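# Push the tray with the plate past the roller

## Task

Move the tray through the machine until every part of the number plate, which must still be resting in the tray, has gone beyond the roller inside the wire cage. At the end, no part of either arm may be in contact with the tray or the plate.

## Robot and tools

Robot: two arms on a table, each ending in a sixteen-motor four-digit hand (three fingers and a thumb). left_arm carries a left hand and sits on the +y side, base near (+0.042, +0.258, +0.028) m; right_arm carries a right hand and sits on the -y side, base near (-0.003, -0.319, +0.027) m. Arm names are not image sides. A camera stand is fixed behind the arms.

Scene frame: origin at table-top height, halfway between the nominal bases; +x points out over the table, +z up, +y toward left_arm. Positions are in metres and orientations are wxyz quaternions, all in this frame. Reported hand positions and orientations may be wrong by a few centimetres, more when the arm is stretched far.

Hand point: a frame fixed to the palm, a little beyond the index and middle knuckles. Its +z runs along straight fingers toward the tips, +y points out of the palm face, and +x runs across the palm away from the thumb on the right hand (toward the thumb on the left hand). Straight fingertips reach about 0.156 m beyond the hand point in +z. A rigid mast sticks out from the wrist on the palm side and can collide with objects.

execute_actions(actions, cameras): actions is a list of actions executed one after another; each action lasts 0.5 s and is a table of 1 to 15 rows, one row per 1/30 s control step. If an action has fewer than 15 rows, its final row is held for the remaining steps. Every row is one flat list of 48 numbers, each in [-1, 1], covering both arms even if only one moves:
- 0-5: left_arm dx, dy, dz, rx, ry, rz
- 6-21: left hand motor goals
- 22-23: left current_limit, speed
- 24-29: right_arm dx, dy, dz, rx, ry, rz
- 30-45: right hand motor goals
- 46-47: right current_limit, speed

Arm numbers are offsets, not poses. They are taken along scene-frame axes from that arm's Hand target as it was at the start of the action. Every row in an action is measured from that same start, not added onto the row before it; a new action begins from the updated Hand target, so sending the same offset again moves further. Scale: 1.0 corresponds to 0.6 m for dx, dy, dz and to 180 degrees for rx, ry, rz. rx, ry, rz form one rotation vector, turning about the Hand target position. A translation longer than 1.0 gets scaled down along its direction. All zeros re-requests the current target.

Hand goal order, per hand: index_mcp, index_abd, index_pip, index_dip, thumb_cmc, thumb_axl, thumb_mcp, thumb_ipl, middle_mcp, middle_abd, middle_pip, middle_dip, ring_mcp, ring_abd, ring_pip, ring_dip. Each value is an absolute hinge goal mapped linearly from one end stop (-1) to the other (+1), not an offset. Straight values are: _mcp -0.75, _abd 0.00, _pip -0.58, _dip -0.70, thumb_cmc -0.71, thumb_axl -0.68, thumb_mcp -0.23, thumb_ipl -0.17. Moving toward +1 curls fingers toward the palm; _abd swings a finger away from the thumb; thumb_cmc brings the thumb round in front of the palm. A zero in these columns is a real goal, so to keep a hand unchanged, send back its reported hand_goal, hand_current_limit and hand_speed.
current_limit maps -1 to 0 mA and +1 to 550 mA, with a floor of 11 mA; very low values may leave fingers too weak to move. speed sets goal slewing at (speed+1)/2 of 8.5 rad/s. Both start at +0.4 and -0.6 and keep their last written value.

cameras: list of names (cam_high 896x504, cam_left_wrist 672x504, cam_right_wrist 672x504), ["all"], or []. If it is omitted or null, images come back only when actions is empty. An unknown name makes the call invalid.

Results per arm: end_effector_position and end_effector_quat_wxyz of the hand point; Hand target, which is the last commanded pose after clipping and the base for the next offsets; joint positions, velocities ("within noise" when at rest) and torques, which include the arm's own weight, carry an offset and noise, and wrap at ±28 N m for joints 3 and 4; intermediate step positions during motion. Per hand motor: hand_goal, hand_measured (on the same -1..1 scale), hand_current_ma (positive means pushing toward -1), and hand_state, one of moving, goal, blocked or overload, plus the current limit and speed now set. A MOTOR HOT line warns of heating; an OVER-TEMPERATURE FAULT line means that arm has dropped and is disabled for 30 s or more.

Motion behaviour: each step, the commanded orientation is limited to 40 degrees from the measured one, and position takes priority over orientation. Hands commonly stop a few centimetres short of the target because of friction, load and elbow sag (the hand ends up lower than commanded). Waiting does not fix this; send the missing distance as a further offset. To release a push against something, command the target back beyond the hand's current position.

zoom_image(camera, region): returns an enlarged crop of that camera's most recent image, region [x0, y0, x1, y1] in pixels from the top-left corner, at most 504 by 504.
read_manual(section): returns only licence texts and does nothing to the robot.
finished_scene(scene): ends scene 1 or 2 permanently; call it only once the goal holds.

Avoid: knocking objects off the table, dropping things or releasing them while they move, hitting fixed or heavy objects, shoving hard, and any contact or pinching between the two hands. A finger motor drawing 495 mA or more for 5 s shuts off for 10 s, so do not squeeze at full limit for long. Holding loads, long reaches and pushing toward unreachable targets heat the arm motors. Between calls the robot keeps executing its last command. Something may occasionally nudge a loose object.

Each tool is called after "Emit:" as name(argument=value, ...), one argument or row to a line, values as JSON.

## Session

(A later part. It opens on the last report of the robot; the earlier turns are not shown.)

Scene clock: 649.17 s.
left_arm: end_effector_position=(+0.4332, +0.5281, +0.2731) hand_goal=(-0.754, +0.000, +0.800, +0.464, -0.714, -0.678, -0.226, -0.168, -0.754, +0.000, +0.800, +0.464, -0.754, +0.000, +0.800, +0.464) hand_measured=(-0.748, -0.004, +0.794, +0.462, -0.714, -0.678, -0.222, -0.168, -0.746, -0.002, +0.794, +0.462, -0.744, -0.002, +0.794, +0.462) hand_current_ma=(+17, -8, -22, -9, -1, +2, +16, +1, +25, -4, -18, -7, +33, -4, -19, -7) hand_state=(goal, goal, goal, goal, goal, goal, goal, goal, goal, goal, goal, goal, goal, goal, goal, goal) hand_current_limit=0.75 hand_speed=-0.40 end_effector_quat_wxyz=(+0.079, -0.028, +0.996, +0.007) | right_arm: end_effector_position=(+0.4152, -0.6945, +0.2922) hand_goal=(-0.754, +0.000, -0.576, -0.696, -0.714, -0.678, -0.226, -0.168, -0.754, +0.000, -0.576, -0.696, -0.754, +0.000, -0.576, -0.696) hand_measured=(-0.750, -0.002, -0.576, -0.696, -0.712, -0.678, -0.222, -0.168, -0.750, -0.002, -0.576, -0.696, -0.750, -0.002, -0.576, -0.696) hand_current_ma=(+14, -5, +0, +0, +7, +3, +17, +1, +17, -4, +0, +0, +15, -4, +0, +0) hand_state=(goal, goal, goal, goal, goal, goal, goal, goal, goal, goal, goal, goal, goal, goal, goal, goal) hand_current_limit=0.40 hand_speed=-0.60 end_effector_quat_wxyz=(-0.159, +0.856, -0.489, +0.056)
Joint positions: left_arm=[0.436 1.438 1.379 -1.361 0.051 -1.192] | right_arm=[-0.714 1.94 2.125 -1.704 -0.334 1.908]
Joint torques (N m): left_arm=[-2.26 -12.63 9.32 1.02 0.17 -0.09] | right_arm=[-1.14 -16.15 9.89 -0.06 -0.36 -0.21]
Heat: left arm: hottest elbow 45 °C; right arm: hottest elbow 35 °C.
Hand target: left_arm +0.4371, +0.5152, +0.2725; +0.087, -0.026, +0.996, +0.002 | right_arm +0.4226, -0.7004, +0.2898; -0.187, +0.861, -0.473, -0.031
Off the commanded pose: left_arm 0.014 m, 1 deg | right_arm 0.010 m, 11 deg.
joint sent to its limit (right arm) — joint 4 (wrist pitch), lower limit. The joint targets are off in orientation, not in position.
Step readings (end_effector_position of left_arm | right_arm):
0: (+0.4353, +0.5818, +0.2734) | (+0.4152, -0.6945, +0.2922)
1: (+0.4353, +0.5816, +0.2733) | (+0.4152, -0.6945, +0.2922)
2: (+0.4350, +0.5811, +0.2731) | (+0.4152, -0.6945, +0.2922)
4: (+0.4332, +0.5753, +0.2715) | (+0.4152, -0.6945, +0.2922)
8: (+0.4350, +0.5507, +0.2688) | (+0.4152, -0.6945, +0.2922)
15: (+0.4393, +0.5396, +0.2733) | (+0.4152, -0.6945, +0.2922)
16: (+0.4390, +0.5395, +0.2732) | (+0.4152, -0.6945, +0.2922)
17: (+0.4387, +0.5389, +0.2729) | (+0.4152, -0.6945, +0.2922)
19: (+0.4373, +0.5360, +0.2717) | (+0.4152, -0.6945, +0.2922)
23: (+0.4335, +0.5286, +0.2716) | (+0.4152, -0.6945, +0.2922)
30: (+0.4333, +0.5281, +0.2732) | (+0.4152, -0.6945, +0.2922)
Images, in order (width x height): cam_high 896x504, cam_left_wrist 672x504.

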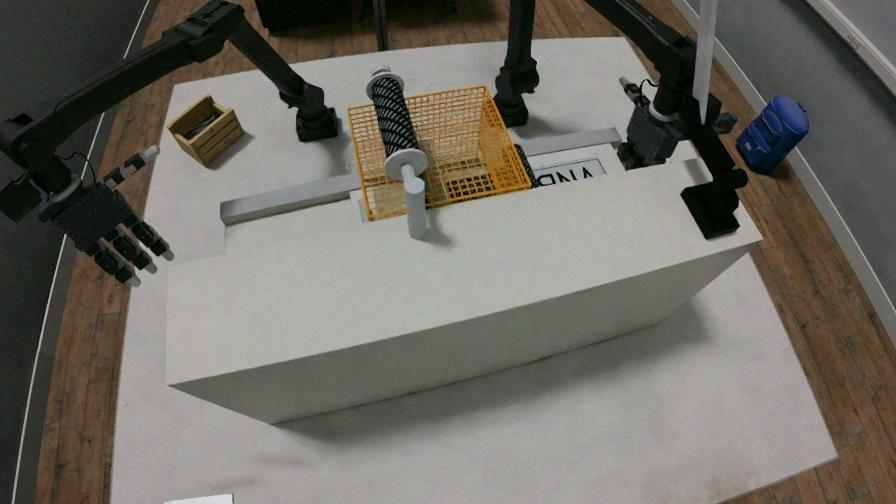

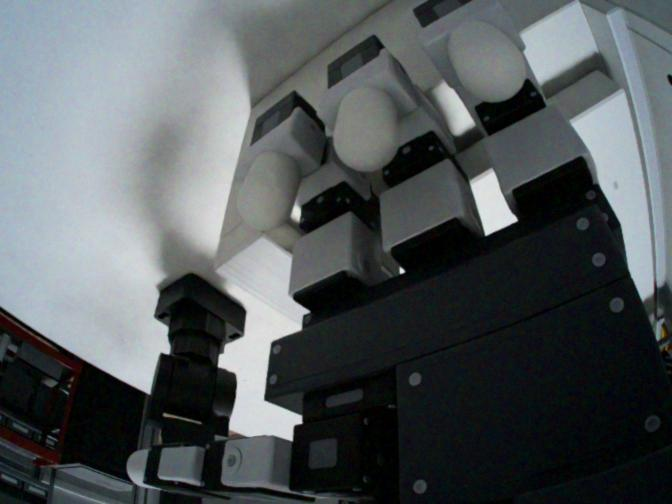

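Emit:
execute_actions(
  actions=[
    [[0,-0.035,0,0,0,0,-0.754,0,0.8,0.464,-0.714,-0.678,-0.226,-0.168,-0.754,0,0.8,0.464,-0.754,0,0.8,0.464,0.75,-0.4,0,0,0,0,0,0,-0.754,0,-0.576,-0.696,-0.714,-0.678,-0.226,-0.168,-0.754,0,-0.576,-0.696,-0.754,0,-0.576,-0.696,0.4,-0.6]],
  ],
  cameras=["cam_high"],
)

Scene clock: 669.37 s.
left_arm: end_effector_position=(+0.4321, +0.5240, +0.2779) hand_goal=(-0.754, +0.000, +0.800, +0.464, -0.714, -0.678, -0.226, -0.168, -0.754, +0.000, +0.800, +0.464, -0.754, +0.000, +0.800, +0.464) hand_measured=(-0.728, -0.004, +0.794, +0.462, -0.714, -0.678, -0.222, -0.168, -0.732, -0.002, +0.794, +0.462, -0.738, -0.002, +0.794, +0.462) hand_current_ma=(+106, -8, -22, -9, -1, +2, +16, +1, +86, -4, -18, -7, +61, -4, -19, -7) hand_state=(blocked, goal, goal, goal, goal, goal, goal, goal, blocked, goal, goal, goal, goal, goal, goal, goal) hand_current_limit=0.75 hand_speed=-0.40 end_effector_quat_wxyz=(+0.085, -0.031, +0.996, +0.024) | right_arm: end_effector_position=(+0.4152, -0.6945, +0.2922) hand_goal=(-0.754, +0.000, -0.576, -0.696, -0.714, -0.678, -0.226, -0.168, -0.754, +0.000, -0.576, -0.696, -0.754, +0.000, -0.576, -0.696) hand_measured=(-0.750, -0.002, -0.576, -0.696, -0.712, -0.678, -0.222, -0.168, -0.750, -0.002, -0.576, -0.696, -0.750, -0.002, -0.576, -0.696) hand_current_ma=(+14, -5, +0, +0, +7, +3, +17, +1, +17, -4, +0, +0, +15, -4, +0, +0) hand_state=(goal, goal, goal, goal, goal, goal, goal, goal, goal, goal, goal, goal, goal, goal, goal, goal) hand_current_limit=0.40 hand_speed=-0.60 end_effector_quat_wxyz=(-0.159, +0.856, -0.489, +0.056)
Joint positions: left_arm=[0.417 1.417 1.362 -1.34 0.02 -1.215] | right_arm=[-0.714 1.94 2.125 -1.704 -0.334 1.908]
Joint torques (N m): left_arm=[-4.07 -12.45 9.05 0.66 1.09 -0.25] | right_arm=[-1.14 -16.15 9.92 -0.06 -0.36 -0.21]
Heat: left arm: hottest elbow 43 °C; right arm: hottest elbow 35 °C.
Hand target: left_arm +0.4370, +0.4942, +0.2725; +0.087, -0.026, +0.996, +0.002 | right_arm +0.4226, -0.7004, +0.2898; -0.187, +0.861, -0.473, -0.031
Off the commanded pose: left_arm 0.031 m, 3 deg | right_arm 0.010 m, 11 deg.
joint sent to its limit (right arm) — joint 4 (wrist pitch), lower limit. The joint targets are off in orientation, not in position.
Step readings (end_effector_position of left_arm | right_arm):
0: (+0.4332, +0.5281, +0.2731) | (+0.4152, -0.6945, +0.2922)
1: (+0.4333, +0.5280, +0.2731) | (+0.4152, -0.6945, +0.2922)
2: (+0.4331, +0.5274, +0.2730) | (+0.4152, -0.6945, +0.2922)
4: (+0.4329, +0.5264, +0.2746) | (+0.4152, -0.6945, +0.2922)
8: (+0.4326, +0.5244, +0.2775) | (+0.4152, -0.6945, +0.2922)
15: (+0.4321, +0.5240, +0.2779) | (+0.4152, -0.6945, +0.2922)
Images, in order (width x height): cam_high 896x504.

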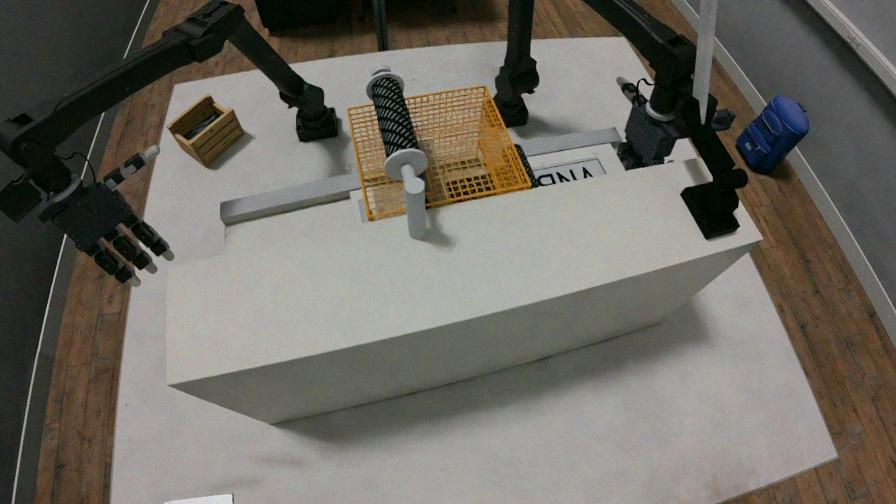

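Emit:
execute_actions(
  actions=[
    [[0,-0.035,-0.008,0,0,0,-0.754,0,0.8,0.464,-0.714,-0.678,-0.226,-0.168,-0.754,0,0.8,0.464,-0.754,0,0.8,0.464,0.75,-0.4,0,0,0,0,0,0,-0.754,0,-0.576,-0.696,-0.714,-0.678,-0.226,-0.168,-0.754,0,-0.576,-0.696,-0.754,0,-0.576,-0.696,0.4,-0.6]],
  ],
  cameras=["cam_high"],
)

Emit:
zoom_image(
  camera="cam_high",
  region=[580, 60, 760, 240],
)

Scene clock: 674.00 s.
left_arm: end_effector_position=(+0.4314, +0.5182, +0.2826) hand_goal=(-0.754, +0.000, +0.800, +0.464, -0.714, -0.678, -0.226, -0.168, -0.754, +0.000, +0.800, +0.464, -0.754, +0.000, +0.800, +0.464) hand_measured=(-0.698, -0.004, +0.794, +0.462, -0.714, -0.678, -0.222, -0.168, -0.706, -0.002, +0.794, +0.462, -0.752, -0.002, +0.794, +0.462) hand_current_ma=(+250, -8, -22, -9, -1, +2, +16, +1, +209, -4, -18, -7, +3, -4, -19, -7) hand_state=(blocked, goal, goal, goal, goal, goal, goal, goal, blocked, goal, goal, goal, goal, goal, goal, goal) hand_current_limit=0.75 hand_speed=-0.40 end_effector_quat_wxyz=(+0.091, -0.031, +0.995, +0.041) | right_arm: end_effector_position=(+0.4152, -0.6945, +0.2922) hand_goal=(-0.754, +0.000, -0.576, -0.696, -0.714, -0.678, -0.226, -0.168, -0.754, +0.000, -0.576, -0.696, -0.754, +0.000, -0.576, -0.696) hand_measured=(-0.750, -0.002, -0.576, -0.696, -0.712, -0.678, -0.222, -0.168, -0.750, -0.002, -0.576, -0.696, -0.750, -0.002, -0.576, -0.696) hand_current_ma=(+14, -5, +0, +0, +7, +3, +17, +1, +17, -4, +0, +0, +15, -4, +0, +0) hand_state=(goal, goal, goal, goal, goal, goal, goal, goal, goal, goal, goal, goal, goal, goal, goal, goal) hand_current_limit=0.40 hand_speed=-0.60 end_effector_quat_wxyz=(-0.159, +0.856, -0.489, +0.056)
Joint positions: left_arm=[0.394 1.395 1.342 -1.318 -0.01 -1.235] | right_arm=[-0.714 1.94 2.125 -1.704 -0.334 1.908]
Joint torques (N m): left_arm=[-5.66 -11.87 8.31 0.31 1.93 -0.45] | right_arm=[-1.2 -16.15 9.92 -0.06 -0.37 -0.21]
Heat: left arm: hottest elbow 43 °C; right arm: hottest elbow 35 °C.
Hand target: left_arm +0.4371, +0.4732, +0.2677; +0.087, -0.026, +0.996, +0.002 | right_arm +0.4226, -0.7004, +0.2898; -0.187, +0.861, -0.473, -0.031
Off the commanded pose: left_arm 0.048 m, 5 deg | right_arm 0.010 m, 11 deg.
joint sent to its limit (right arm) — joint 4 (wrist pitch), lower limit. The joint targets are off in orientation, not in position.
Step readings (end_effector_position of left_arm | right_arm):
0: (+0.4321, +0.5240, +0.2779) | (+0.4152, -0.6945, +0.2922)
1: (+0.4322, +0.5239, +0.2779) | (+0.4152, -0.6945, +0.2922)
2: (+0.4319, +0.5236, +0.2779) | (+0.4152, -0.6945, +0.2922)
4: (+0.4318, +0.5221, +0.2790) | (+0.4152, -0.6945, +0.2922)
8: (+0.4319, +0.5187, +0.2822) | (+0.4152, -0.6945, +0.2922)
15: (+0.4315, +0.5182, +0.2825) | (+0.4152, -0.6945, +0.2922)
Images, in order (width x height): cam_high 896x504.

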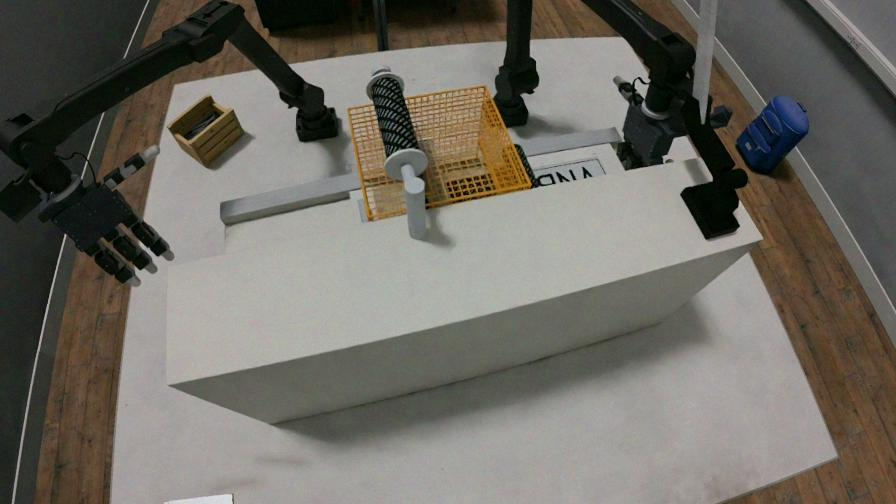

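Scaled by 2.800 from the camera's 896x504 image, which has a finer 1280x720 frame.

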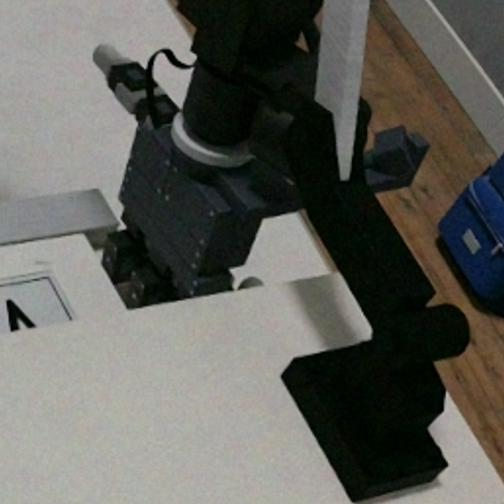

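Emit:
zoom_image(
  camera="cam_high",
  region=[330, 140, 450, 240],
)

Emit:
execute_actions(
  actions=[],
)

Emit:
zoom_image(
  camera="cam_right_wrist",
  region=[340, 240, 540, 440],
)

Emit:
zoom_image(
  camera="cam_left_wrist",
  region=[100, 0, 604, 504],
)

Scaled by 4.200 from the camera's 896x504 image, which has a finer 1280x720 frame.

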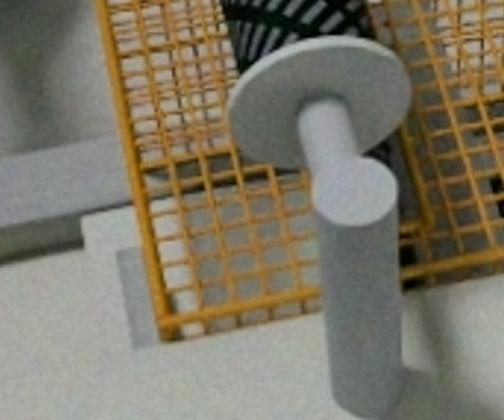

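Scene clock: 681.27 s.
left_arm: end_effector_position=(+0.4314, +0.5182, +0.2826) hand_goal=(-0.754, +0.000, +0.800, +0.464, -0.714, -0.678, -0.226, -0.168, -0.754, +0.000, +0.800, +0.464, -0.754, +0.000, +0.800, +0.464) hand_measured=(-0.698, -0.004, +0.794, +0.462, -0.714, -0.678, -0.222, -0.168, -0.706, -0.002, +0.794, +0.462, -0.752, -0.002, +0.794, +0.462) hand_current_ma=(+250, -8, -22, -9, -1, +2, +16, +1, +209, -4, -18, -7, +3, -4, -19, -7) hand_state=(blocked, goal, goal, goal, goal, goal, goal, goal, blocked, goal, goal, goal, goal, goal, goal, goal) hand_current_limit=0.75 hand_speed=-0.40 end_effector_quat_wxyz=(+0.091, -0.031, +0.995, +0.041) | right_arm: end_effector_position=(+0.4152, -0.6945, +0.2922) hand_goal=(-0.754, +0.000, -0.576, -0.696, -0.714, -0.678, -0.226, -0.168, -0.754, +0.000, -0.576, -0.696, -0.754, +0.000, -0.576, -0.696) hand_measured=(-0.750, -0.002, -0.576, -0.696, -0.712, -0.678, -0.222, -0.168, -0.750, -0.002, -0.576, -0.696, -0.750, -0.002, -0.576, -0.696) hand_current_ma=(+14, -5, +0, +0, +7, +3, +17, +1, +17, -4, +0, +0, +15, -4, +0, +0) hand_state=(goal, goal, goal, goal, goal, goal, goal, goal, goal, goal, goal, goal, goal, goal, goal, goal) hand_current_limit=0.40 hand_speed=-0.60 end_effector_quat_wxyz=(-0.159, +0.856, -0.489, +0.056)
Joint positions: left_arm=[0.394 1.395 1.342 -1.318 -0.01 -1.235] | right_arm=[-0.714 1.94 2.125 -1.704 -0.334 1.908]
Joint velocities: within noise
Joint torques (N m): left_arm=[-5.71 -11.81 8.29 0.32 1.93 -0.45] | right_arm=[-1.2 -16.15 9.91 -0.06 -0.36 -0.21]
Heat: left arm: hottest elbow 42 °C; right arm: hottest elbow 35 °C.
Hand target: left_arm +0.4371, +0.4732, +0.2677; +0.087, -0.026, +0.996, +0.002 | right_arm +0.4226, -0.7004, +0.2898; -0.187, +0.861, -0.473, -0.031
Off the commanded pose: left_arm 0.048 m, 5 deg | right_arm 0.010 m, 11 deg.

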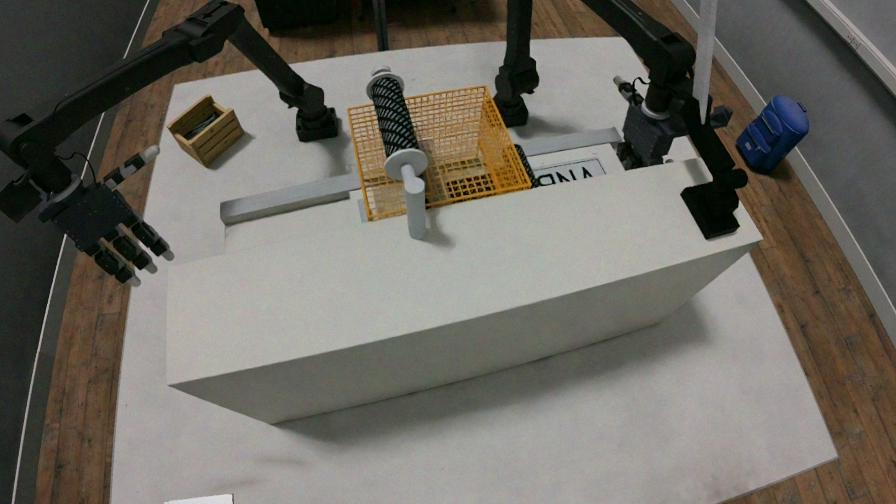

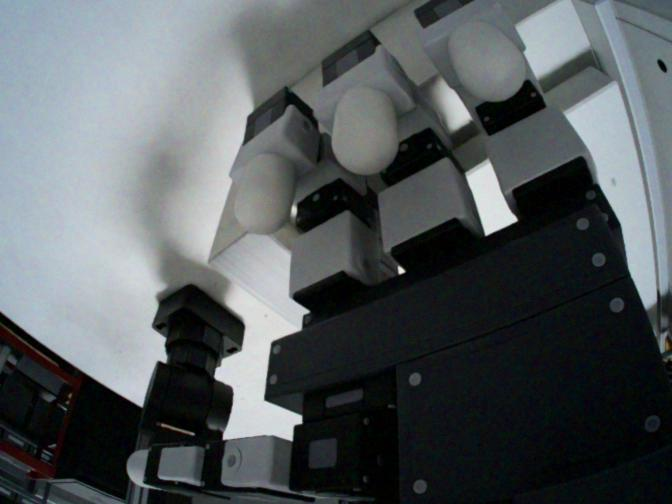

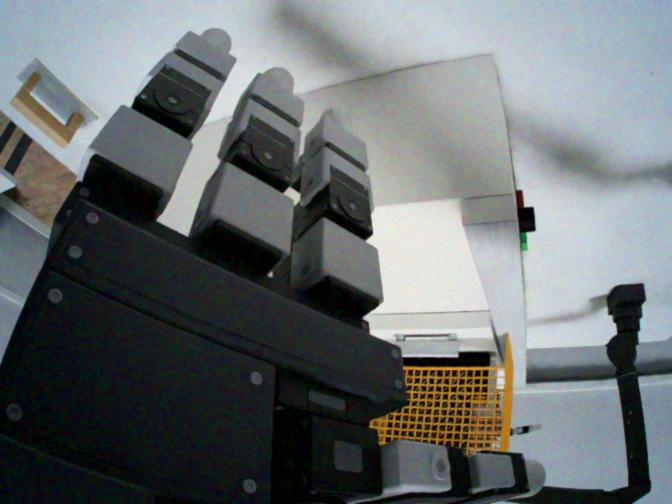

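Scaled by 2.520 from the camera's 672x504 image, which has a finer 960x720 frame.

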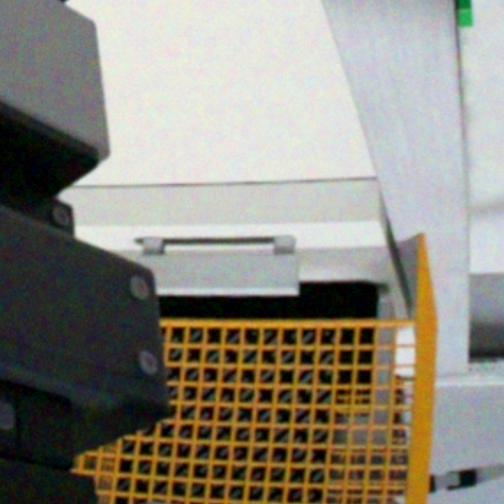

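Scaled by 1.000.

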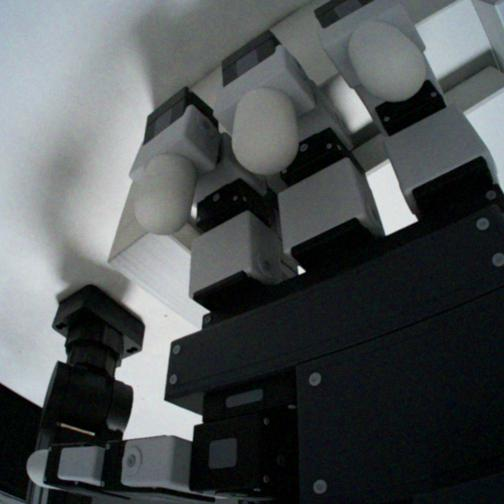

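Emit:
zoom_image(
  camera="cam_high",
  region=[345, 60, 545, 240],
)

Scaled by 2.520 from the camera's 896x504 image, which has a finer 1280x720 frame.

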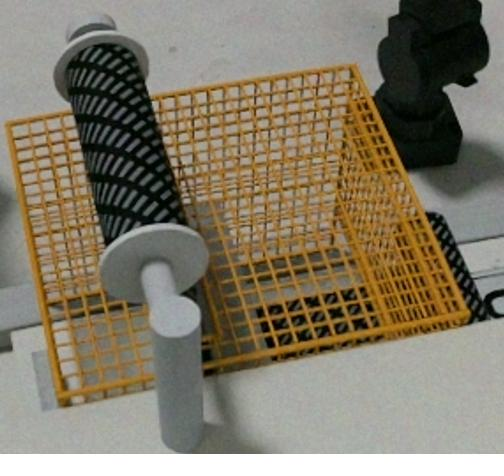

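Emit:
execute_actions(
  actions=[
    [[0,0.1,0,0,0,0,-0.754,0,0.8,0.464,-0.714,-0.678,-0.226,-0.168,-0.754,0,0.8,0.464,-0.754,0,0.8,0.464,0.75,-0.4,0,0,0,0,0,0,-0.754,0,-0.576,-0.696,-0.714,-0.678,-0.226,-0.168,-0.754,0,-0.576,-0.696,-0.754,0,-0.576,-0.696,0.4,-0.6]],
    [[0.05,0,-0.01,0,0,0,-0.754,0,0.8,0.464,-0.714,-0.678,-0.226,-0.168,-0.754,0,0.8,0.464,-0.754,0,0.8,0.464,0.75,-0.4,0,0,0,0,0,0,-0.754,0,-0.576,-0.696,-0.714,-0.678,-0.226,-0.168,-0.754,0,-0.576,-0.696,-0.754,0,-0.576,-0.696,0.4,-0.6]],
    [[0,0,0,0,0,0,-0.754,0,0.8,0.464,-0.714,-0.678,-0.226,-0.168,-0.754,0,0.8,0.464,-0.754,0,0.8,0.464,0.75,-0.4,0,0,0,0,0,0,-0.754,0,-0.576,-0.696,-0.714,-0.678,-0.226,-0.168,-0.754,0,-0.576,-0.696,-0.754,0,-0.576,-0.696,0.4,-0.6]],
  ],
  cameras=["cam_high"],
)

Emit:
zoom_image(
  camera="cam_high",
  region=[560, 60, 760, 240],
)

Scene clock: 731.57 s.
left_arm: end_effector_position=(+0.4495, +0.5321, +0.2540) hand_goal=(-0.754, +0.000, +0.800, +0.464, -0.714, -0.678, -0.226, -0.168, -0.754, +0.000, +0.800, +0.464, -0.754, +0.000, +0.800, +0.464) hand_measured=(-0.756, -0.018, +0.790, +0.462, -0.714, -0.678, -0.222, -0.168, -0.754, -0.002, +0.794, +0.462, -0.758, -0.002, +0.794, +0.462) hand_current_ma=(-6, -58, -33, -9, -1, +2, +19, +1, +0, -4, -18, -7, -14, -4, -19, -7) hand_state=(goal, goal, goal, goal, goal, goal, goal, goal, goal, goal, goal, goal, goal, goal, goal, goal) hand_current_limit=0.75 hand_speed=-0.40 end_effector_quat_wxyz=(+0.075, -0.031, +0.997, +0.000) | right_arm: end_effector_position=(+0.4152, -0.6945, +0.2922) hand_goal=(-0.754, +0.000, -0.576, -0.696, -0.714, -0.678, -0.226, -0.168, -0.754, +0.000, -0.576, -0.696, -0.754, +0.000, -0.576, -0.696) hand_measured=(-0.750, -0.002, -0.576, -0.696, -0.712, -0.678, -0.222, -0.168, -0.750, -0.002, -0.576, -0.696, -0.750, -0.002, -0.576, -0.696) hand_current_ma=(+14, -5, +0, +0, +7, +3, +17, +1, +17, -4, +0, +0, +15, -4, +0, +0) hand_state=(goal, goal, goal, goal, goal, goal, goal, goal, goal, goal, goal, goal, goal, goal, goal, goal) hand_current_limit=0.40 hand_speed=-0.60 end_effector_quat_wxyz=(-0.159, +0.856, -0.489, +0.056)
Joint positions: left_arm=[0.431 1.494 1.393 -1.332 0.059 -1.202] | right_arm=[-0.714 1.94 2.125 -1.704 -0.334 1.908]
Joint torques (N m): left_arm=[-1.32 -10.81 13.97 0.66 -0.06 0.03] | right_arm=[-1.2 -16.15 9.91 -0.06 -0.36 -0.21]
Heat: left arm: hottest elbow 38 °C; right arm: hottest elbow 35 °C.
Hand target: left_arm +0.4671, +0.5331, +0.2618; +0.087, -0.026, +0.996, +0.002 | right_arm +0.4226, -0.7004, +0.2898; -0.187, +0.861, -0.473, -0.031
Off the commanded pose: left_arm 0.019 m, 2 deg | right_arm 0.010 m, 11 deg.
joint sent to its limit (right arm) — joint 4 (wrist pitch), lower limit. The joint targets are off in orientation, not in position.
Step readings (end_effector_position of left_arm | right_arm):
0: (+0.4314, +0.5182, +0.2826) | (+0.4152, -0.6945, +0.2922)
1: (+0.4314, +0.5182, +0.2826) | (+0.4152, -0.6945, +0.2922)
2: (+0.4312, +0.5187, +0.2827) | (+0.4152, -0.6945, +0.2922)
4: (+0.4308, +0.5206, +0.2804) | (+0.4152, -0.6945, +0.2922)
8: (+0.4277, +0.5257, +0.2711) | (+0.4152, -0.6945, +0.2922)
15: (+0.4278, +0.5273, +0.2692) | (+0.4152, -0.6945, +0.2922)
16: (+0.4279, +0.5273, +0.2692) | (+0.4152, -0.6945, +0.2922)
17: (+0.4283, +0.5275, +0.2691) | (+0.4152, -0.6945, +0.2922)
19: (+0.4328, +0.5287, +0.2681) | (+0.4152, -0.6945, +0.2922)
23: (+0.4432, +0.5328, +0.2632) | (+0.4152, -0.6945, +0.2922)
30: (+0.4495, +0.5321, +0.2540) | (+0.4152, -0.6945, +0.2922)
31: (+0.4495, +0.5321, +0.2540) | (+0.4152, -0.6945, +0.2922)
32: (+0.4495, +0.5321, +0.2540) | (+0.4152, -0.6945, +0.2922)
34: (+0.4495, +0.5321, +0.2540) | (+0.4152, -0.6945, +0.2922)
38: (+0.4495, +0.5321, +0.2540) | (+0.4152, -0.6945, +0.2922)
45: (+0.4495, +0.5321, +0.2540) | (+0.4152, -0.6945, +0.2922)
Images, in order (width x height): cam_high 896x504.

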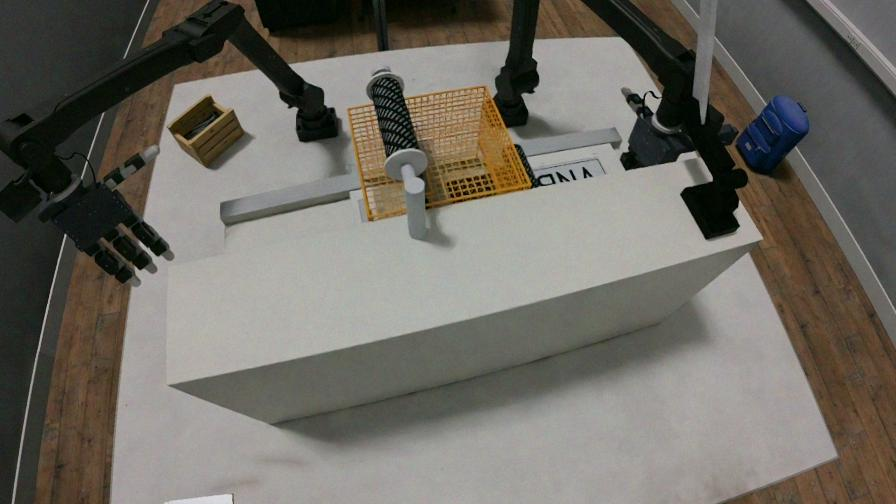

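Scaled by 2.520 from the camera's 896x504 image, which has a finer 1280x720 frame.

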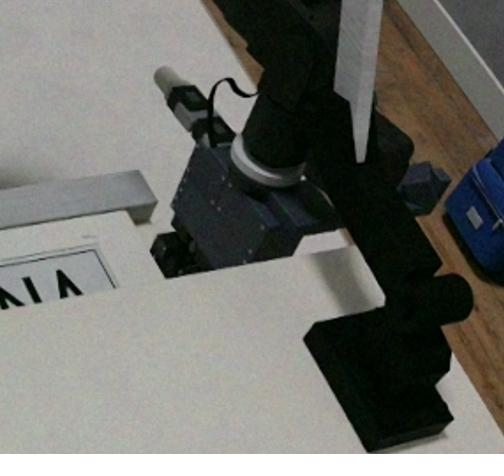

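Emit:
execute_actions(
  actions=[
    [[0,0,0.03,0,0,0,-0.754,0,0.8,0.464,-0.714,-0.678,-0.226,-0.168,-0.754,0,0.8,0.464,-0.754,0,0.8,0.464,0.75,-0.4,0,0,0,0,0,0,-0.754,0,-0.576,-0.696,-0.714,-0.678,-0.226,-0.168,-0.754,0,-0.576,-0.696,-0.754,0,-0.576,-0.696,0.4,-0.6]],
    [[0,-0.03,0,0,0,0,-0.754,0,0.8,0.464,-0.714,-0.678,-0.226,-0.168,-0.754,0,0.8,0.464,-0.754,0,0.8,0.464,0.75,-0.4,0,0,0,0,0,0,-0.754,0,-0.576,-0.696,-0.714,-0.678,-0.226,-0.168,-0.754,0,-0.576,-0.696,-0.754,0,-0.576,-0.696,0.4,-0.6]],
  ],
)

Scene clock: 736.90 s.
left_arm: end_effector_position=(+0.4483, +0.5283, +0.2602) hand_goal=(-0.754, +0.000, +0.800, +0.464, -0.714, -0.678, -0.226, -0.168, -0.754, +0.000, +0.800, +0.464, -0.754, +0.000, +0.800, +0.464) hand_measured=(-0.748, -0.004, +0.792, +0.462, -0.714, -0.678, -0.222, -0.168, -0.748, -0.002, +0.794, +0.462, -0.748, -0.002, +0.794, +0.462) hand_current_ma=(+23, -10, -28, -9, -1, +2, +19, +1, +22, -4, -18, -7, +22, -4, -19, -7) hand_state=(goal, goal, goal, goal, goal, goal, goal, goal, goal, goal, goal, goal, goal, goal, goal, goal) hand_current_limit=0.75 hand_speed=-0.40 end_effector_quat_wxyz=(+0.062, -0.030, +0.998, +0.003) | right_arm: end_effector_position=(+0.4152, -0.6945, +0.2922) hand_goal=(-0.754, +0.000, -0.576, -0.696, -0.714, -0.678, -0.226, -0.168, -0.754, +0.000, -0.576, -0.696, -0.754, +0.000, -0.576, -0.696) hand_measured=(-0.750, -0.002, -0.576, -0.696, -0.712, -0.678, -0.222, -0.168, -0.750, -0.002, -0.576, -0.696, -0.750, -0.002, -0.576, -0.696) hand_current_ma=(+14, -5, +0, +0, +7, +3, +17, +1, +17, -4, +0, +0, +15, -4, +0, +0) hand_state=(goal, goal, goal, goal, goal, goal, goal, goal, goal, goal, goal, goal, goal, goal, goal, goal) hand_current_limit=0.40 hand_speed=-0.60 end_effector_quat_wxyz=(-0.159, +0.856, -0.489, +0.056)
Joint positions: left_arm=[0.419 1.498 1.413 -1.368 0.042 -1.211] | right_arm=[-0.714 1.94 2.125 -1.704 -0.334 1.908]
Joint torques (N m): left_arm=[-3.02 -12.86 14.06 0.29 0.42 -0.14] | right_arm=[-1.2 -16.15 9.91 -0.08 -0.36 -0.21]
Heat: left arm: hottest elbow 39 °C; right arm: hottest elbow 35 °C.
Hand target: left_arm +0.4671, +0.5151, +0.2796; +0.087, -0.026, +0.996, +0.001 | right_arm +0.4226, -0.7004, +0.2898; -0.187, +0.861, -0.473, -0.031
Off the commanded pose: left_arm 0.030 m, 3 deg | right_arm 0.010 m, 11 deg.
joint sent to its limit (right arm) — joint 4 (wrist pitch), lower limit. The joint targets are off in orientation, not in position.
Step readings (end_effector_position of left_arm | right_arm):
0: (+0.4495, +0.5321, +0.2540) | (+0.4152, -0.6945, +0.2922)
1: (+0.4495, +0.5321, +0.2540) | (+0.4152, -0.6945, +0.2922)
2: (+0.4493, +0.5320, +0.2546) | (+0.4152, -0.6945, +0.2922)
4: (+0.4487, +0.5312, +0.2547) | (+0.4152, -0.6945, +0.2922)
8: (+0.4473, +0.5305, +0.2557) | (+0.4152, -0.6945, +0.2922)
15: (+0.4473, +0.5305, +0.2587) | (+0.4152, -0.6945, +0.2922)
16: (+0.4473, +0.5305, +0.2587) | (+0.4152, -0.6945, +0.2922)
17: (+0.4475, +0.5302, +0.2587) | (+0.4152, -0.6945, +0.2922)
19: (+0.4479, +0.5296, +0.2594) | (+0.4152, -0.6945, +0.2922)
23: (+0.4483, +0.5282, +0.2600) | (+0.4152, -0.6945, +0.2922)
30: (+0.4483, +0.5283, +0.2602) | (+0.4152, -0.6945, +0.2922)

Emit:
execute_actions(
  actions=[
    [[0,-0.035,0.012,0,0,0,-0.754,0,0.8,0.464,-0.714,-0.678,-0.226,-0.168,-0.754,0,0.8,0.464,-0.754,0,0.8,0.464,0.75,-0.4,0,0,0,0,0,0,-0.754,0,-0.576,-0.696,-0.714,-0.678,-0.226,-0.168,-0.754,0,-0.576,-0.696,-0.754,0,-0.576,-0.696,0.4,-0.6]],
    [[0,-0.035,0,0,0,0,-0.754,0,0.8,0.464,-0.714,-0.678,-0.226,-0.168,-0.754,0,0.8,0.464,-0.754,0,0.8,0.464,0.75,-0.4,0,0,0,0,0,0,-0.754,0,-0.576,-0.696,-0.714,-0.678,-0.226,-0.168,-0.754,0,-0.576,-0.696,-0.754,0,-0.576,-0.696,0.4,-0.6]],
  ],
  cameras=["cam_high"],
)

Emit:
zoom_image(
  camera="cam_high",
  region=[560, 60, 760, 240],
)

Scene clock: 743.07 s.
left_arm: end_effector_position=(+0.4483, +0.5211, +0.2738) hand_goal=(-0.754, +0.000, +0.800, +0.464, -0.714, -0.678, -0.226, -0.168, -0.754, +0.000, +0.800, +0.464, -0.754, +0.000, +0.800, +0.464) hand_measured=(-0.698, -0.004, +0.792, +0.462, -0.714, -0.678, -0.222, -0.168, -0.716, -0.002, +0.794, +0.462, -0.730, -0.002, +0.794, +0.462) hand_current_ma=(+245, -10, -27, -9, -1, +2, +19, +1, +162, -4, -18, -7, +94, -4, -19, -7) hand_state=(blocked, goal, goal, goal, goal, goal, goal, goal, blocked, goal, goal, goal, blocked, goal, goal, goal) hand_current_limit=0.75 hand_speed=-0.40 end_effector_quat_wxyz=(+0.065, -0.040, +0.997, +0.032) | right_arm: end_effector_position=(+0.4152, -0.6945, +0.2922) hand_goal=(-0.754, +0.000, -0.576, -0.696, -0.714, -0.678, -0.226, -0.168, -0.754, +0.000, -0.576, -0.696, -0.754, +0.000, -0.576, -0.696) hand_measured=(-0.750, -0.002, -0.576, -0.696, -0.712, -0.678, -0.222, -0.168, -0.750, -0.002, -0.576, -0.696, -0.750, -0.002, -0.576, -0.696) hand_current_ma=(+14, -5, +0, +0, +7, +3, +17, +1, +17, -4, +0, +0, +15, -4, +0, +0) hand_state=(goal, goal, goal, goal, goal, goal, goal, goal, goal, goal, goal, goal, goal, goal, goal, goal) hand_current_limit=0.40 hand_speed=-0.60 end_effector_quat_wxyz=(-0.159, +0.856, -0.489, +0.056)
Joint positions: left_arm=[0.383 1.478 1.413 -1.361 -0.017 -1.263] | right_arm=[-0.714 1.94 2.125 -1.704 -0.334 1.908]
Joint torques (N m): left_arm=[-6.48 -14.27 12.16 -0.02 2.14 -0.39] | right_arm=[-1.2 -16.21 9.92 -0.06 -0.36 -0.21]
Heat: left arm: hottest elbow 41 °C; right arm: hottest elbow 35 °C.
Hand target: left_arm +0.4670, +0.4732, +0.2868; +0.087, -0.026, +0.996, +0.002 | right_arm +0.4226, -0.7004, +0.2898; -0.187, +0.861, -0.473, -0.031
Off the commanded pose: left_arm 0.053 m, 5 deg | right_arm 0.010 m, 11 deg.
joint sent to its limit (right arm) — joint 4 (wrist pitch), lower limit. The joint targets are off in orientation, not in position.
Step readings (end_effector_position of left_arm | right_arm):
0: (+0.4483, +0.5283, +0.2602) | (+0.4152, -0.6945, +0.2922)
1: (+0.4484, +0.5281, +0.2602) | (+0.4152, -0.6945, +0.2922)
2: (+0.4481, +0.5280, +0.2607) | (+0.4152, -0.6945, +0.2922)
4: (+0.4482, +0.5270, +0.2624) | (+0.4152, -0.6945, +0.2922)
8: (+0.4482, +0.5257, +0.2645) | (+0.4152, -0.6945, +0.2922)
15: (+0.4480, +0.5253, +0.2649) | (+0.4152, -0.6945, +0.2922)
16: (+0.4480, +0.5251, +0.2649) | (+0.4152, -0.6945, +0.2922)
17: (+0.4479, +0.5251, +0.2654) | (+0.4152, -0.6945, +0.2922)
19: (+0.4483, +0.5242, +0.2673) | (+0.4152, -0.6945, +0.2922)
23: (+0.4493, +0.5220, +0.2714) | (+0.4152, -0.6945, +0.2922)
30: (+0.4484, +0.5211, +0.2738) | (+0.4152, -0.6945, +0.2922)
Images, in order (width x height): cam_high 896x504.

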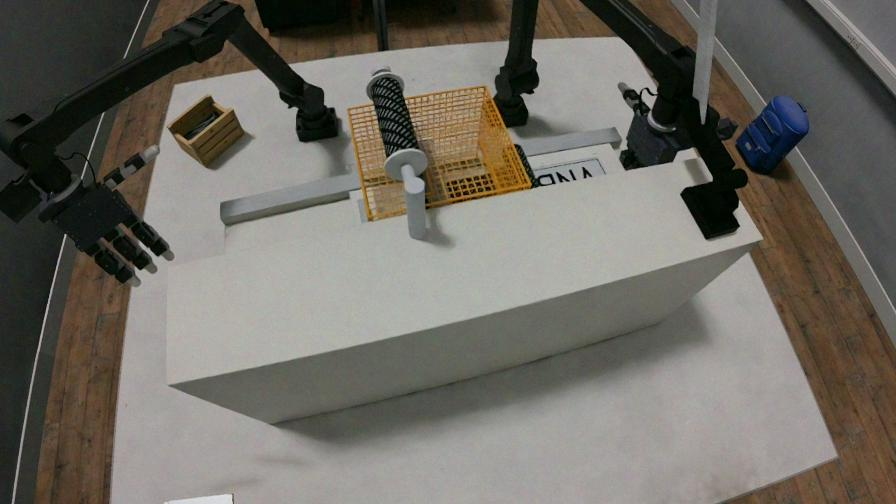

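Scaled by 2.520 from the camera's 896x504 image, which has a finer 1280x720 frame.

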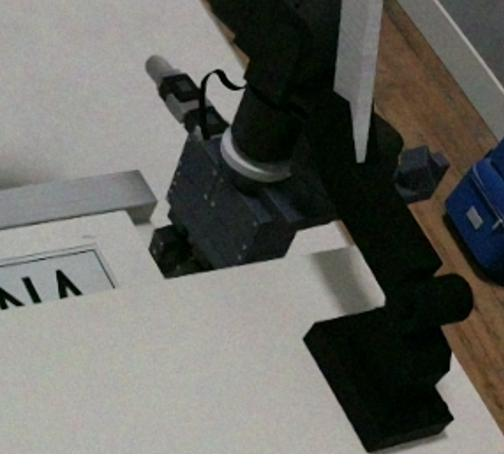

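Emit:
execute_actions(
  actions=[
    [[0,-0.03,-0.01,-0.02,0,-0.02,-0.754,0,0.8,0.464,-0.714,-0.678,-0.226,-0.168,-0.754,0,0.8,0.464,-0.754,0,0.8,0.464,0.75,-0.4,0,0,0,0,0,0,-0.754,0,-0.576,-0.696,-0.714,-0.678,-0.226,-0.168,-0.754,0,-0.576,-0.696,-0.754,0,-0.576,-0.696,0.4,-0.6]],
  ],
)

Scene clock: 755.27 s.
left_arm: end_effector_position=(+0.4613, +0.4732, +0.2732) hand_goal=(-0.754, +0.000, +0.800, +0.464, -0.714, -0.678, -0.226, -0.168, -0.754, +0.000, +0.800, +0.464, -0.754, +0.000, +0.800, +0.464) hand_measured=(-0.736, -0.004, +0.792, +0.462, -0.714, -0.678, -0.222, -0.168, -0.716, -0.002, +0.794, +0.462, -0.752, -0.002, +0.794, +0.462) hand_current_ma=(+65, -10, -27, -9, -1, +2, +19, +1, +163, -4, -18, -7, +6, -4, -19, -7) hand_state=(goal, goal, goal, goal, goal, goal, goal, goal, blocked, goal, goal, goal, goal, goal, goal, goal) hand_current_limit=0.75 hand_speed=-0.40 end_effector_quat_wxyz=(+0.075, -0.007, +0.997, -0.020) | right_arm: end_effector_position=(+0.4152, -0.6945, +0.2922) hand_goal=(-0.754, +0.000, -0.576, -0.696, -0.714, -0.678, -0.226, -0.168, -0.754, +0.000, -0.576, -0.696, -0.754, +0.000, -0.576, -0.696) hand_measured=(-0.750, -0.002, -0.576, -0.696, -0.712, -0.678, -0.222, -0.168, -0.750, -0.002, -0.576, -0.696, -0.750, -0.002, -0.576, -0.696) hand_current_ma=(+14, -5, +0, +0, +7, +3, +17, +1, +17, -4, +0, +0, +15, -4, +0, +0) hand_state=(goal, goal, goal, goal, goal, goal, goal, goal, goal, goal, goal, goal, goal, goal, goal, goal) hand_current_limit=0.40 hand_speed=-0.60 end_effector_quat_wxyz=(-0.159, +0.856, -0.489, +0.056)
Joint positions: left_arm=[0.315 1.458 1.413 -1.394 0.083 -1.272] | right_arm=[-0.714 1.94 2.125 -1.704 -0.334 1.908]
Joint torques (N m): left_arm=[-2.32 -13.27 10.96 0.12 0.89 -0.03] | right_arm=[-1.2 -16.15 9.92 -0.08 -0.36 -0.21]
Heat: left arm: hottest elbow 42 °C; right arm: hottest elbow 35 °C.
Hand target: left_arm +0.4670, +0.4552, +0.2808; +0.086, +0.002, +0.996, -0.033 | right_arm +0.4226, -0.7004, +0.2898; -0.187, +0.861, -0.473, -0.031
Off the commanded pose: left_arm 0.020 m, 2 deg | right_arm 0.010 m, 11 deg.
joint sent to its limit (right arm) — joint 4 (wrist pitch), lower limit. The joint targets are off in orientation, not in position.
Step readings (end_effector_position of left_arm | right_arm):
0: (+0.4483, +0.5211, +0.2738) | (+0.4152, -0.6945, +0.2922)
1: (+0.4484, +0.5209, +0.2738) | (+0.4152, -0.6945, +0.2922)
2: (+0.4484, +0.5209, +0.2740) | (+0.4152, -0.6945, +0.2922)
4: (+0.4487, +0.5200, +0.2741) | (+0.4152, -0.6945, +0.2922)
8: (+0.4492, +0.5170, +0.2751) | (+0.4152, -0.6945, +0.2922)
15: (+0.4549, +0.4938, +0.2738) | (+0.4152, -0.6945, +0.2922)

Emit:
execute_actions(
  actions=[
    [[0,-0.02,0,0,0,0,-0.754,0,0.8,0.464,-0.714,-0.678,-0.226,-0.168,-0.754,0,0.8,0.464,-0.754,0,0.8,0.464,0.75,-0.4,0,0,0,0,0,0,-0.754,0,-0.576,-0.696,-0.714,-0.678,-0.226,-0.168,-0.754,0,-0.576,-0.696,-0.754,0,-0.576,-0.696,0.4,-0.6]],
  ],
  cameras=["cam_high"],
)

Emit:
zoom_image(
  camera="cam_high",
  region=[540, 80, 740, 240],
)

Scene clock: 759.10 s.
left_arm: end_effector_position=(+0.4624, +0.4664, +0.2778) hand_goal=(-0.754, +0.000, +0.800, +0.464, -0.714, -0.678, -0.226, -0.168, -0.754, +0.000, +0.800, +0.464, -0.754, +0.000, +0.800, +0.464) hand_measured=(-0.704, -0.004, +0.792, +0.462, -0.714, -0.678, -0.222, -0.168, -0.752, -0.002, +0.794, +0.462, -0.752, -0.002, +0.794, +0.462) hand_current_ma=(+219, -10, -27, -9, -1, +2, +19, +1, +6, -4, -17, -7, +6, -4, -19, -7) hand_state=(blocked, goal, goal, goal, goal, goal, goal, goal, goal, goal, goal, goal, goal, goal, goal, goal) hand_current_limit=0.75 hand_speed=-0.40 end_effector_quat_wxyz=(+0.078, -0.003, +0.997, -0.016) | right_arm: end_effector_position=(+0.4152, -0.6945, +0.2922) hand_goal=(-0.754, +0.000, -0.576, -0.696, -0.714, -0.678, -0.226, -0.168, -0.754, +0.000, -0.576, -0.696, -0.754, +0.000, -0.576, -0.696) hand_measured=(-0.750, -0.002, -0.576, -0.696, -0.712, -0.678, -0.222, -0.168, -0.750, -0.002, -0.576, -0.696, -0.750, -0.002, -0.576, -0.696) hand_current_ma=(+14, -5, +0, +0, +7, +3, +17, +1, +17, -4, +0, +0, +15, -4, +0, +0) hand_state=(goal, goal, goal, goal, goal, goal, goal, goal, goal, goal, goal, goal, goal, goal, goal, goal) hand_current_limit=0.40 hand_speed=-0.60 end_effector_quat_wxyz=(-0.159, +0.856, -0.489, +0.056)
Joint positions: left_arm=[0.298 1.449 1.413 -1.395 0.077 -1.28] | right_arm=[-0.714 1.94 2.125 -1.704 -0.334 1.908]
Joint torques (N m): left_arm=[-3.25 -12.98 10.33 0.32 0.99 -0.16] | right_arm=[-1.26 -16.09 9.92 -0.06 -0.36 -0.21]
Heat: left arm: hottest elbow 42 °C; right arm: hottest elbow 36 °C.
Hand target: left_arm +0.4670, +0.4432, +0.2808; +0.086, +0.002, +0.996, -0.033 | right_arm +0.4226, -0.7004, +0.2898; -0.187, +0.861, -0.473, -0.031
Off the commanded pose: left_arm 0.024 m, 2 deg | right_arm 0.010 m, 11 deg.
joint sent to its limit (right arm) — joint 4 (wrist pitch), lower limit. The joint targets are off in orientation, not in position.
Step readings (end_effector_position of left_arm | right_arm):
0: (+0.4613, +0.4732, +0.2732) | (+0.4152, -0.6945, +0.2922)
1: (+0.4613, +0.4730, +0.2732) | (+0.4152, -0.6945, +0.2922)
2: (+0.4614, +0.4728, +0.2734) | (+0.4152, -0.6945, +0.2922)
4: (+0.4617, +0.4723, +0.2737) | (+0.4152, -0.6945, +0.2922)
8: (+0.4617, +0.4713, +0.2745) | (+0.4152, -0.6945, +0.2922)
15: (+0.4622, +0.4687, +0.2760) | (+0.4152, -0.6945, +0.2922)
Images, in order (width x height): cam_high 896x504.

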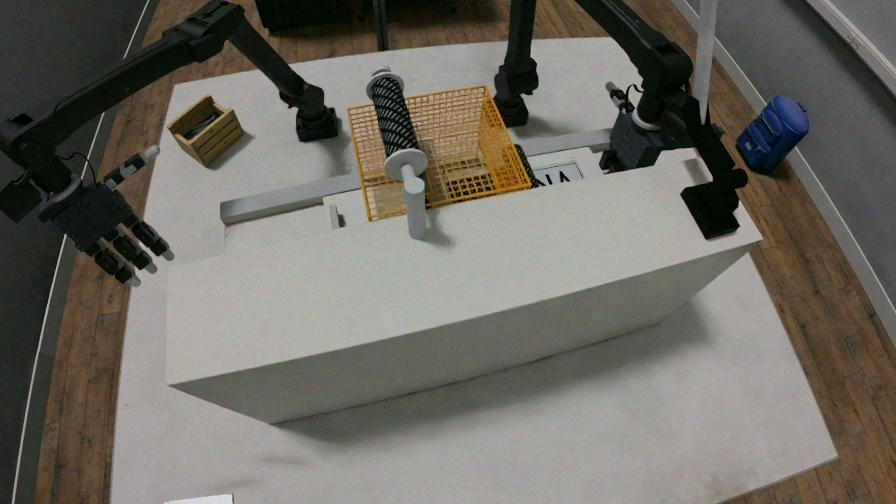

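Scaled by 2.520 from the camera's 896x504 image, which has a finer 1280x720 frame.

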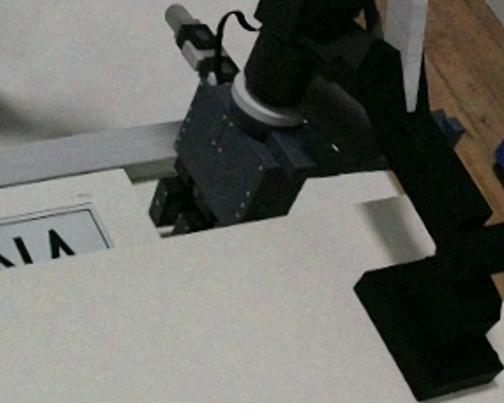

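Emit:
execute_actions(
  actions=[
    [[0.01,0.03,-0.01,0,0.04,0,-0.754,0,0.8,0.464,-0.714,-0.678,-0.226,-0.168,-0.754,0,0.8,0.464,-0.754,0,0.8,0.464,0.75,-0.4,0,0,0,0,0,0,-0.754,0,-0.576,-0.696,-0.714,-0.678,-0.226,-0.168,-0.754,0,-0.576,-0.696,-0.754,0,-0.576,-0.696,0.4,-0.6]],
  ],
)

Scene clock: 769.10 s.
left_arm: end_effector_position=(+0.4604, +0.4683, +0.2723) hand_goal=(-0.754, +0.000, +0.800, +0.464, -0.714, -0.678, -0.226, -0.168, -0.754, +0.000, +0.800, +0.464, -0.754, +0.000, +0.800, +0.464) hand_measured=(-0.716, -0.004, +0.792, +0.462, -0.714, -0.678, -0.222, -0.168, -0.762, -0.002, +0.794, +0.462, -0.760, -0.002, +0.794, +0.462) hand_current_ma=(+164, -10, -27, -9, -1, +2, +20, +1, -26, -4, -17, -7, -18, -4, -19, -7) hand_state=(blocked, goal, goal, goal, goal, goal, goal, goal, goal, goal, goal, goal, goal, goal, goal, goal) hand_current_limit=0.75 hand_speed=-0.40 end_effector_quat_wxyz=(+0.027, -0.005, +0.999, -0.025) | right_arm: end_effector_position=(+0.4152, -0.6945, +0.2922) hand_goal=(-0.754, +0.000, -0.576, -0.696, -0.714, -0.678, -0.226, -0.168, -0.754, +0.000, -0.576, -0.696, -0.754, +0.000, -0.576, -0.696) hand_measured=(-0.750, -0.002, -0.576, -0.696, -0.712, -0.678, -0.222, -0.168, -0.750, -0.002, -0.576, -0.696, -0.750, -0.002, -0.576, -0.696) hand_current_ma=(+14, -5, +0, +0, +7, +3, +17, +1, +17, -4, +0, +0, +15, -4, +0, +0) hand_state=(goal, goal, goal, goal, goal, goal, goal, goal, goal, goal, goal, goal, goal, goal, goal, goal) hand_current_limit=0.40 hand_speed=-0.60 end_effector_quat_wxyz=(-0.159, +0.856, -0.489, +0.056)
Joint positions: left_arm=[0.298 1.513 1.472 -1.493 0.063 -1.28] | right_arm=[-0.714 1.94 2.125 -1.704 -0.334 1.908]
Joint torques (N m): left_arm=[-1.73 -10.29 13.7 -0.23 0.2 0.02] | right_arm=[-1.32 -16.21 9.91 -0.06 -0.36 -0.21]
Heat: left arm: hottest elbow 42 °C; right arm: hottest elbow 36 °C.
Hand target: left_arm +0.4731, +0.4612, +0.2747; +0.024, +0.000, +0.999, -0.033 | right_arm +0.4226, -0.7004, +0.2898; -0.187, +0.861, -0.473, -0.031
Off the commanded pose: left_arm 0.015 m, 1 deg | right_arm 0.010 m, 11 deg.
joint sent to its limit (right arm) — joint 4 (wrist pitch), lower limit. The joint targets are off in orientation, not in position.
Step readings (end_effector_position of left_arm | right_arm):
0: (+0.4624, +0.4664, +0.2778) | (+0.4152, -0.6945, +0.2922)
1: (+0.4624, +0.4664, +0.2778) | (+0.4152, -0.6945, +0.2922)
2: (+0.4625, +0.4666, +0.2774) | (+0.4152, -0.6945, +0.2922)
4: (+0.4596, +0.4669, +0.2756) | (+0.4152, -0.6945, +0.2922)
8: (+0.4597, +0.4681, +0.2725) | (+0.4152, -0.6945, +0.2922)
15: (+0.4602, +0.4683, +0.2724) | (+0.4152, -0.6945, +0.2922)

Emit:
execute_actions(
  actions=[
    [[0,-0.05,0.015,0,0,0.01,-0.754,0,0.8,0.464,-0.714,-0.678,-0.226,-0.168,-0.754,0,0.8,0.464,-0.754,0,0.8,0.464,0.75,-0.4,0,0,0,0,0,0,-0.754,0,-0.576,-0.696,-0.714,-0.678,-0.226,-0.168,-0.754,0,-0.576,-0.696,-0.754,0,-0.576,-0.696,0.4,-0.6]],
    [[0,-0.03,0,0,0,0,-0.754,0,0.8,0.464,-0.714,-0.678,-0.226,-0.168,-0.754,0,0.8,0.464,-0.754,0,0.8,0.464,0.75,-0.4,0,0,0,0,0,0,-0.754,0,-0.576,-0.696,-0.714,-0.678,-0.226,-0.168,-0.754,0,-0.576,-0.696,-0.754,0,-0.576,-0.696,0.4,-0.6]],
  ],
)

Scene clock: 775.20 s.
left_arm: end_effector_position=(+0.4621, +0.4333, +0.2757) hand_goal=(-0.754, +0.000, +0.800, +0.464, -0.714, -0.678, -0.226, -0.168, -0.754, +0.000, +0.800, +0.464, -0.754, +0.000, +0.800, +0.464) hand_measured=(-0.692, -0.004, +0.792, +0.462, -0.714, -0.678, -0.222, -0.168, -0.758, -0.002, +0.794, +0.462, -0.768, -0.002, +0.794, +0.462) hand_current_ma=(+271, -9, -27, -9, -1, +2, +20, +1, -13, -4, -17, -7, -51, -4, -19, -7) hand_state=(blocked, goal, goal, goal, goal, goal, goal, goal, goal, goal, goal, goal, goal, goal, goal, goal) hand_current_limit=0.75 hand_speed=-0.40 end_effector_quat_wxyz=(+0.013, -0.014, +1.000, -0.017) | right_arm: end_effector_position=(+0.4152, -0.6945, +0.2922) hand_goal=(-0.754, +0.000, -0.576, -0.696, -0.714, -0.678, -0.226, -0.168, -0.754, +0.000, -0.576, -0.696, -0.754, +0.000, -0.576, -0.696) hand_measured=(-0.750, -0.002, -0.576, -0.696, -0.712, -0.678, -0.222, -0.168, -0.750, -0.002, -0.576, -0.696, -0.750, -0.002, -0.576, -0.696) hand_current_ma=(+14, -5, +0, +0, +7, +3, +17, +1, +17, -4, +0, +0, +15, -4, +0, +0) hand_state=(goal, goal, goal, goal, goal, goal, goal, goal, goal, goal, goal, goal, goal, goal, goal, goal) hand_current_limit=0.40 hand_speed=-0.60 end_effector_quat_wxyz=(-0.159, +0.856, -0.489, +0.056)
Joint positions: left_arm=[0.213 1.513 1.476 -1.516 0.039 -1.383] | right_arm=[-0.714 1.94 2.125 -1.704 -0.334 1.908]
Joint torques (N m): left_arm=[-3.08 -12.1 12.93 -0.14 1.02 -0.23] | right_arm=[-1.14 -16.15 9.91 -0.06 -0.36 -0.21]
Heat: left arm: hottest elbow 43 °C; right arm: hottest elbow 36 °C.
Hand target: left_arm +0.4731, +0.4131, +0.2838; +0.024, -0.015, +0.999, -0.032 | right_arm +0.4226, -0.7004, +0.2898; -0.187, +0.861, -0.473, -0.031
Off the commanded pose: left_arm 0.024 m, 2 deg | right_arm 0.010 m, 11 deg.
joint sent to its limit (right arm) — joint 4 (wrist pitch), lower limit. The joint targets are off in orientation, not in position.
Step readings (end_effector_position of left_arm | right_arm):
0: (+0.4604, +0.4683, +0.2723) | (+0.4152, -0.6945, +0.2922)
1: (+0.4604, +0.4683, +0.2723) | (+0.4152, -0.6945, +0.2922)
2: (+0.4603, +0.4680, +0.2724) | (+0.4152, -0.6945, +0.2922)
4: (+0.4602, +0.4669, +0.2738) | (+0.4152, -0.6945, +0.2922)
8: (+0.4603, +0.4617, +0.2756) | (+0.4152, -0.6945, +0.2922)
15: (+0.4607, +0.4524, +0.2755) | (+0.4152, -0.6945, +0.2922)
16: (+0.4608, +0.4517, +0.2755) | (+0.4152, -0.6945, +0.2922)
17: (+0.4606, +0.4508, +0.2755) | (+0.4152, -0.6945, +0.2922)
19: (+0.4609, +0.4487, +0.2756) | (+0.4152, -0.6945, +0.2922)
23: (+0.4612, +0.4427, +0.2758) | (+0.4152, -0.6945, +0.2922)
30: (+0.4623, +0.4337, +0.2757) | (+0.4152, -0.6945, +0.2922)


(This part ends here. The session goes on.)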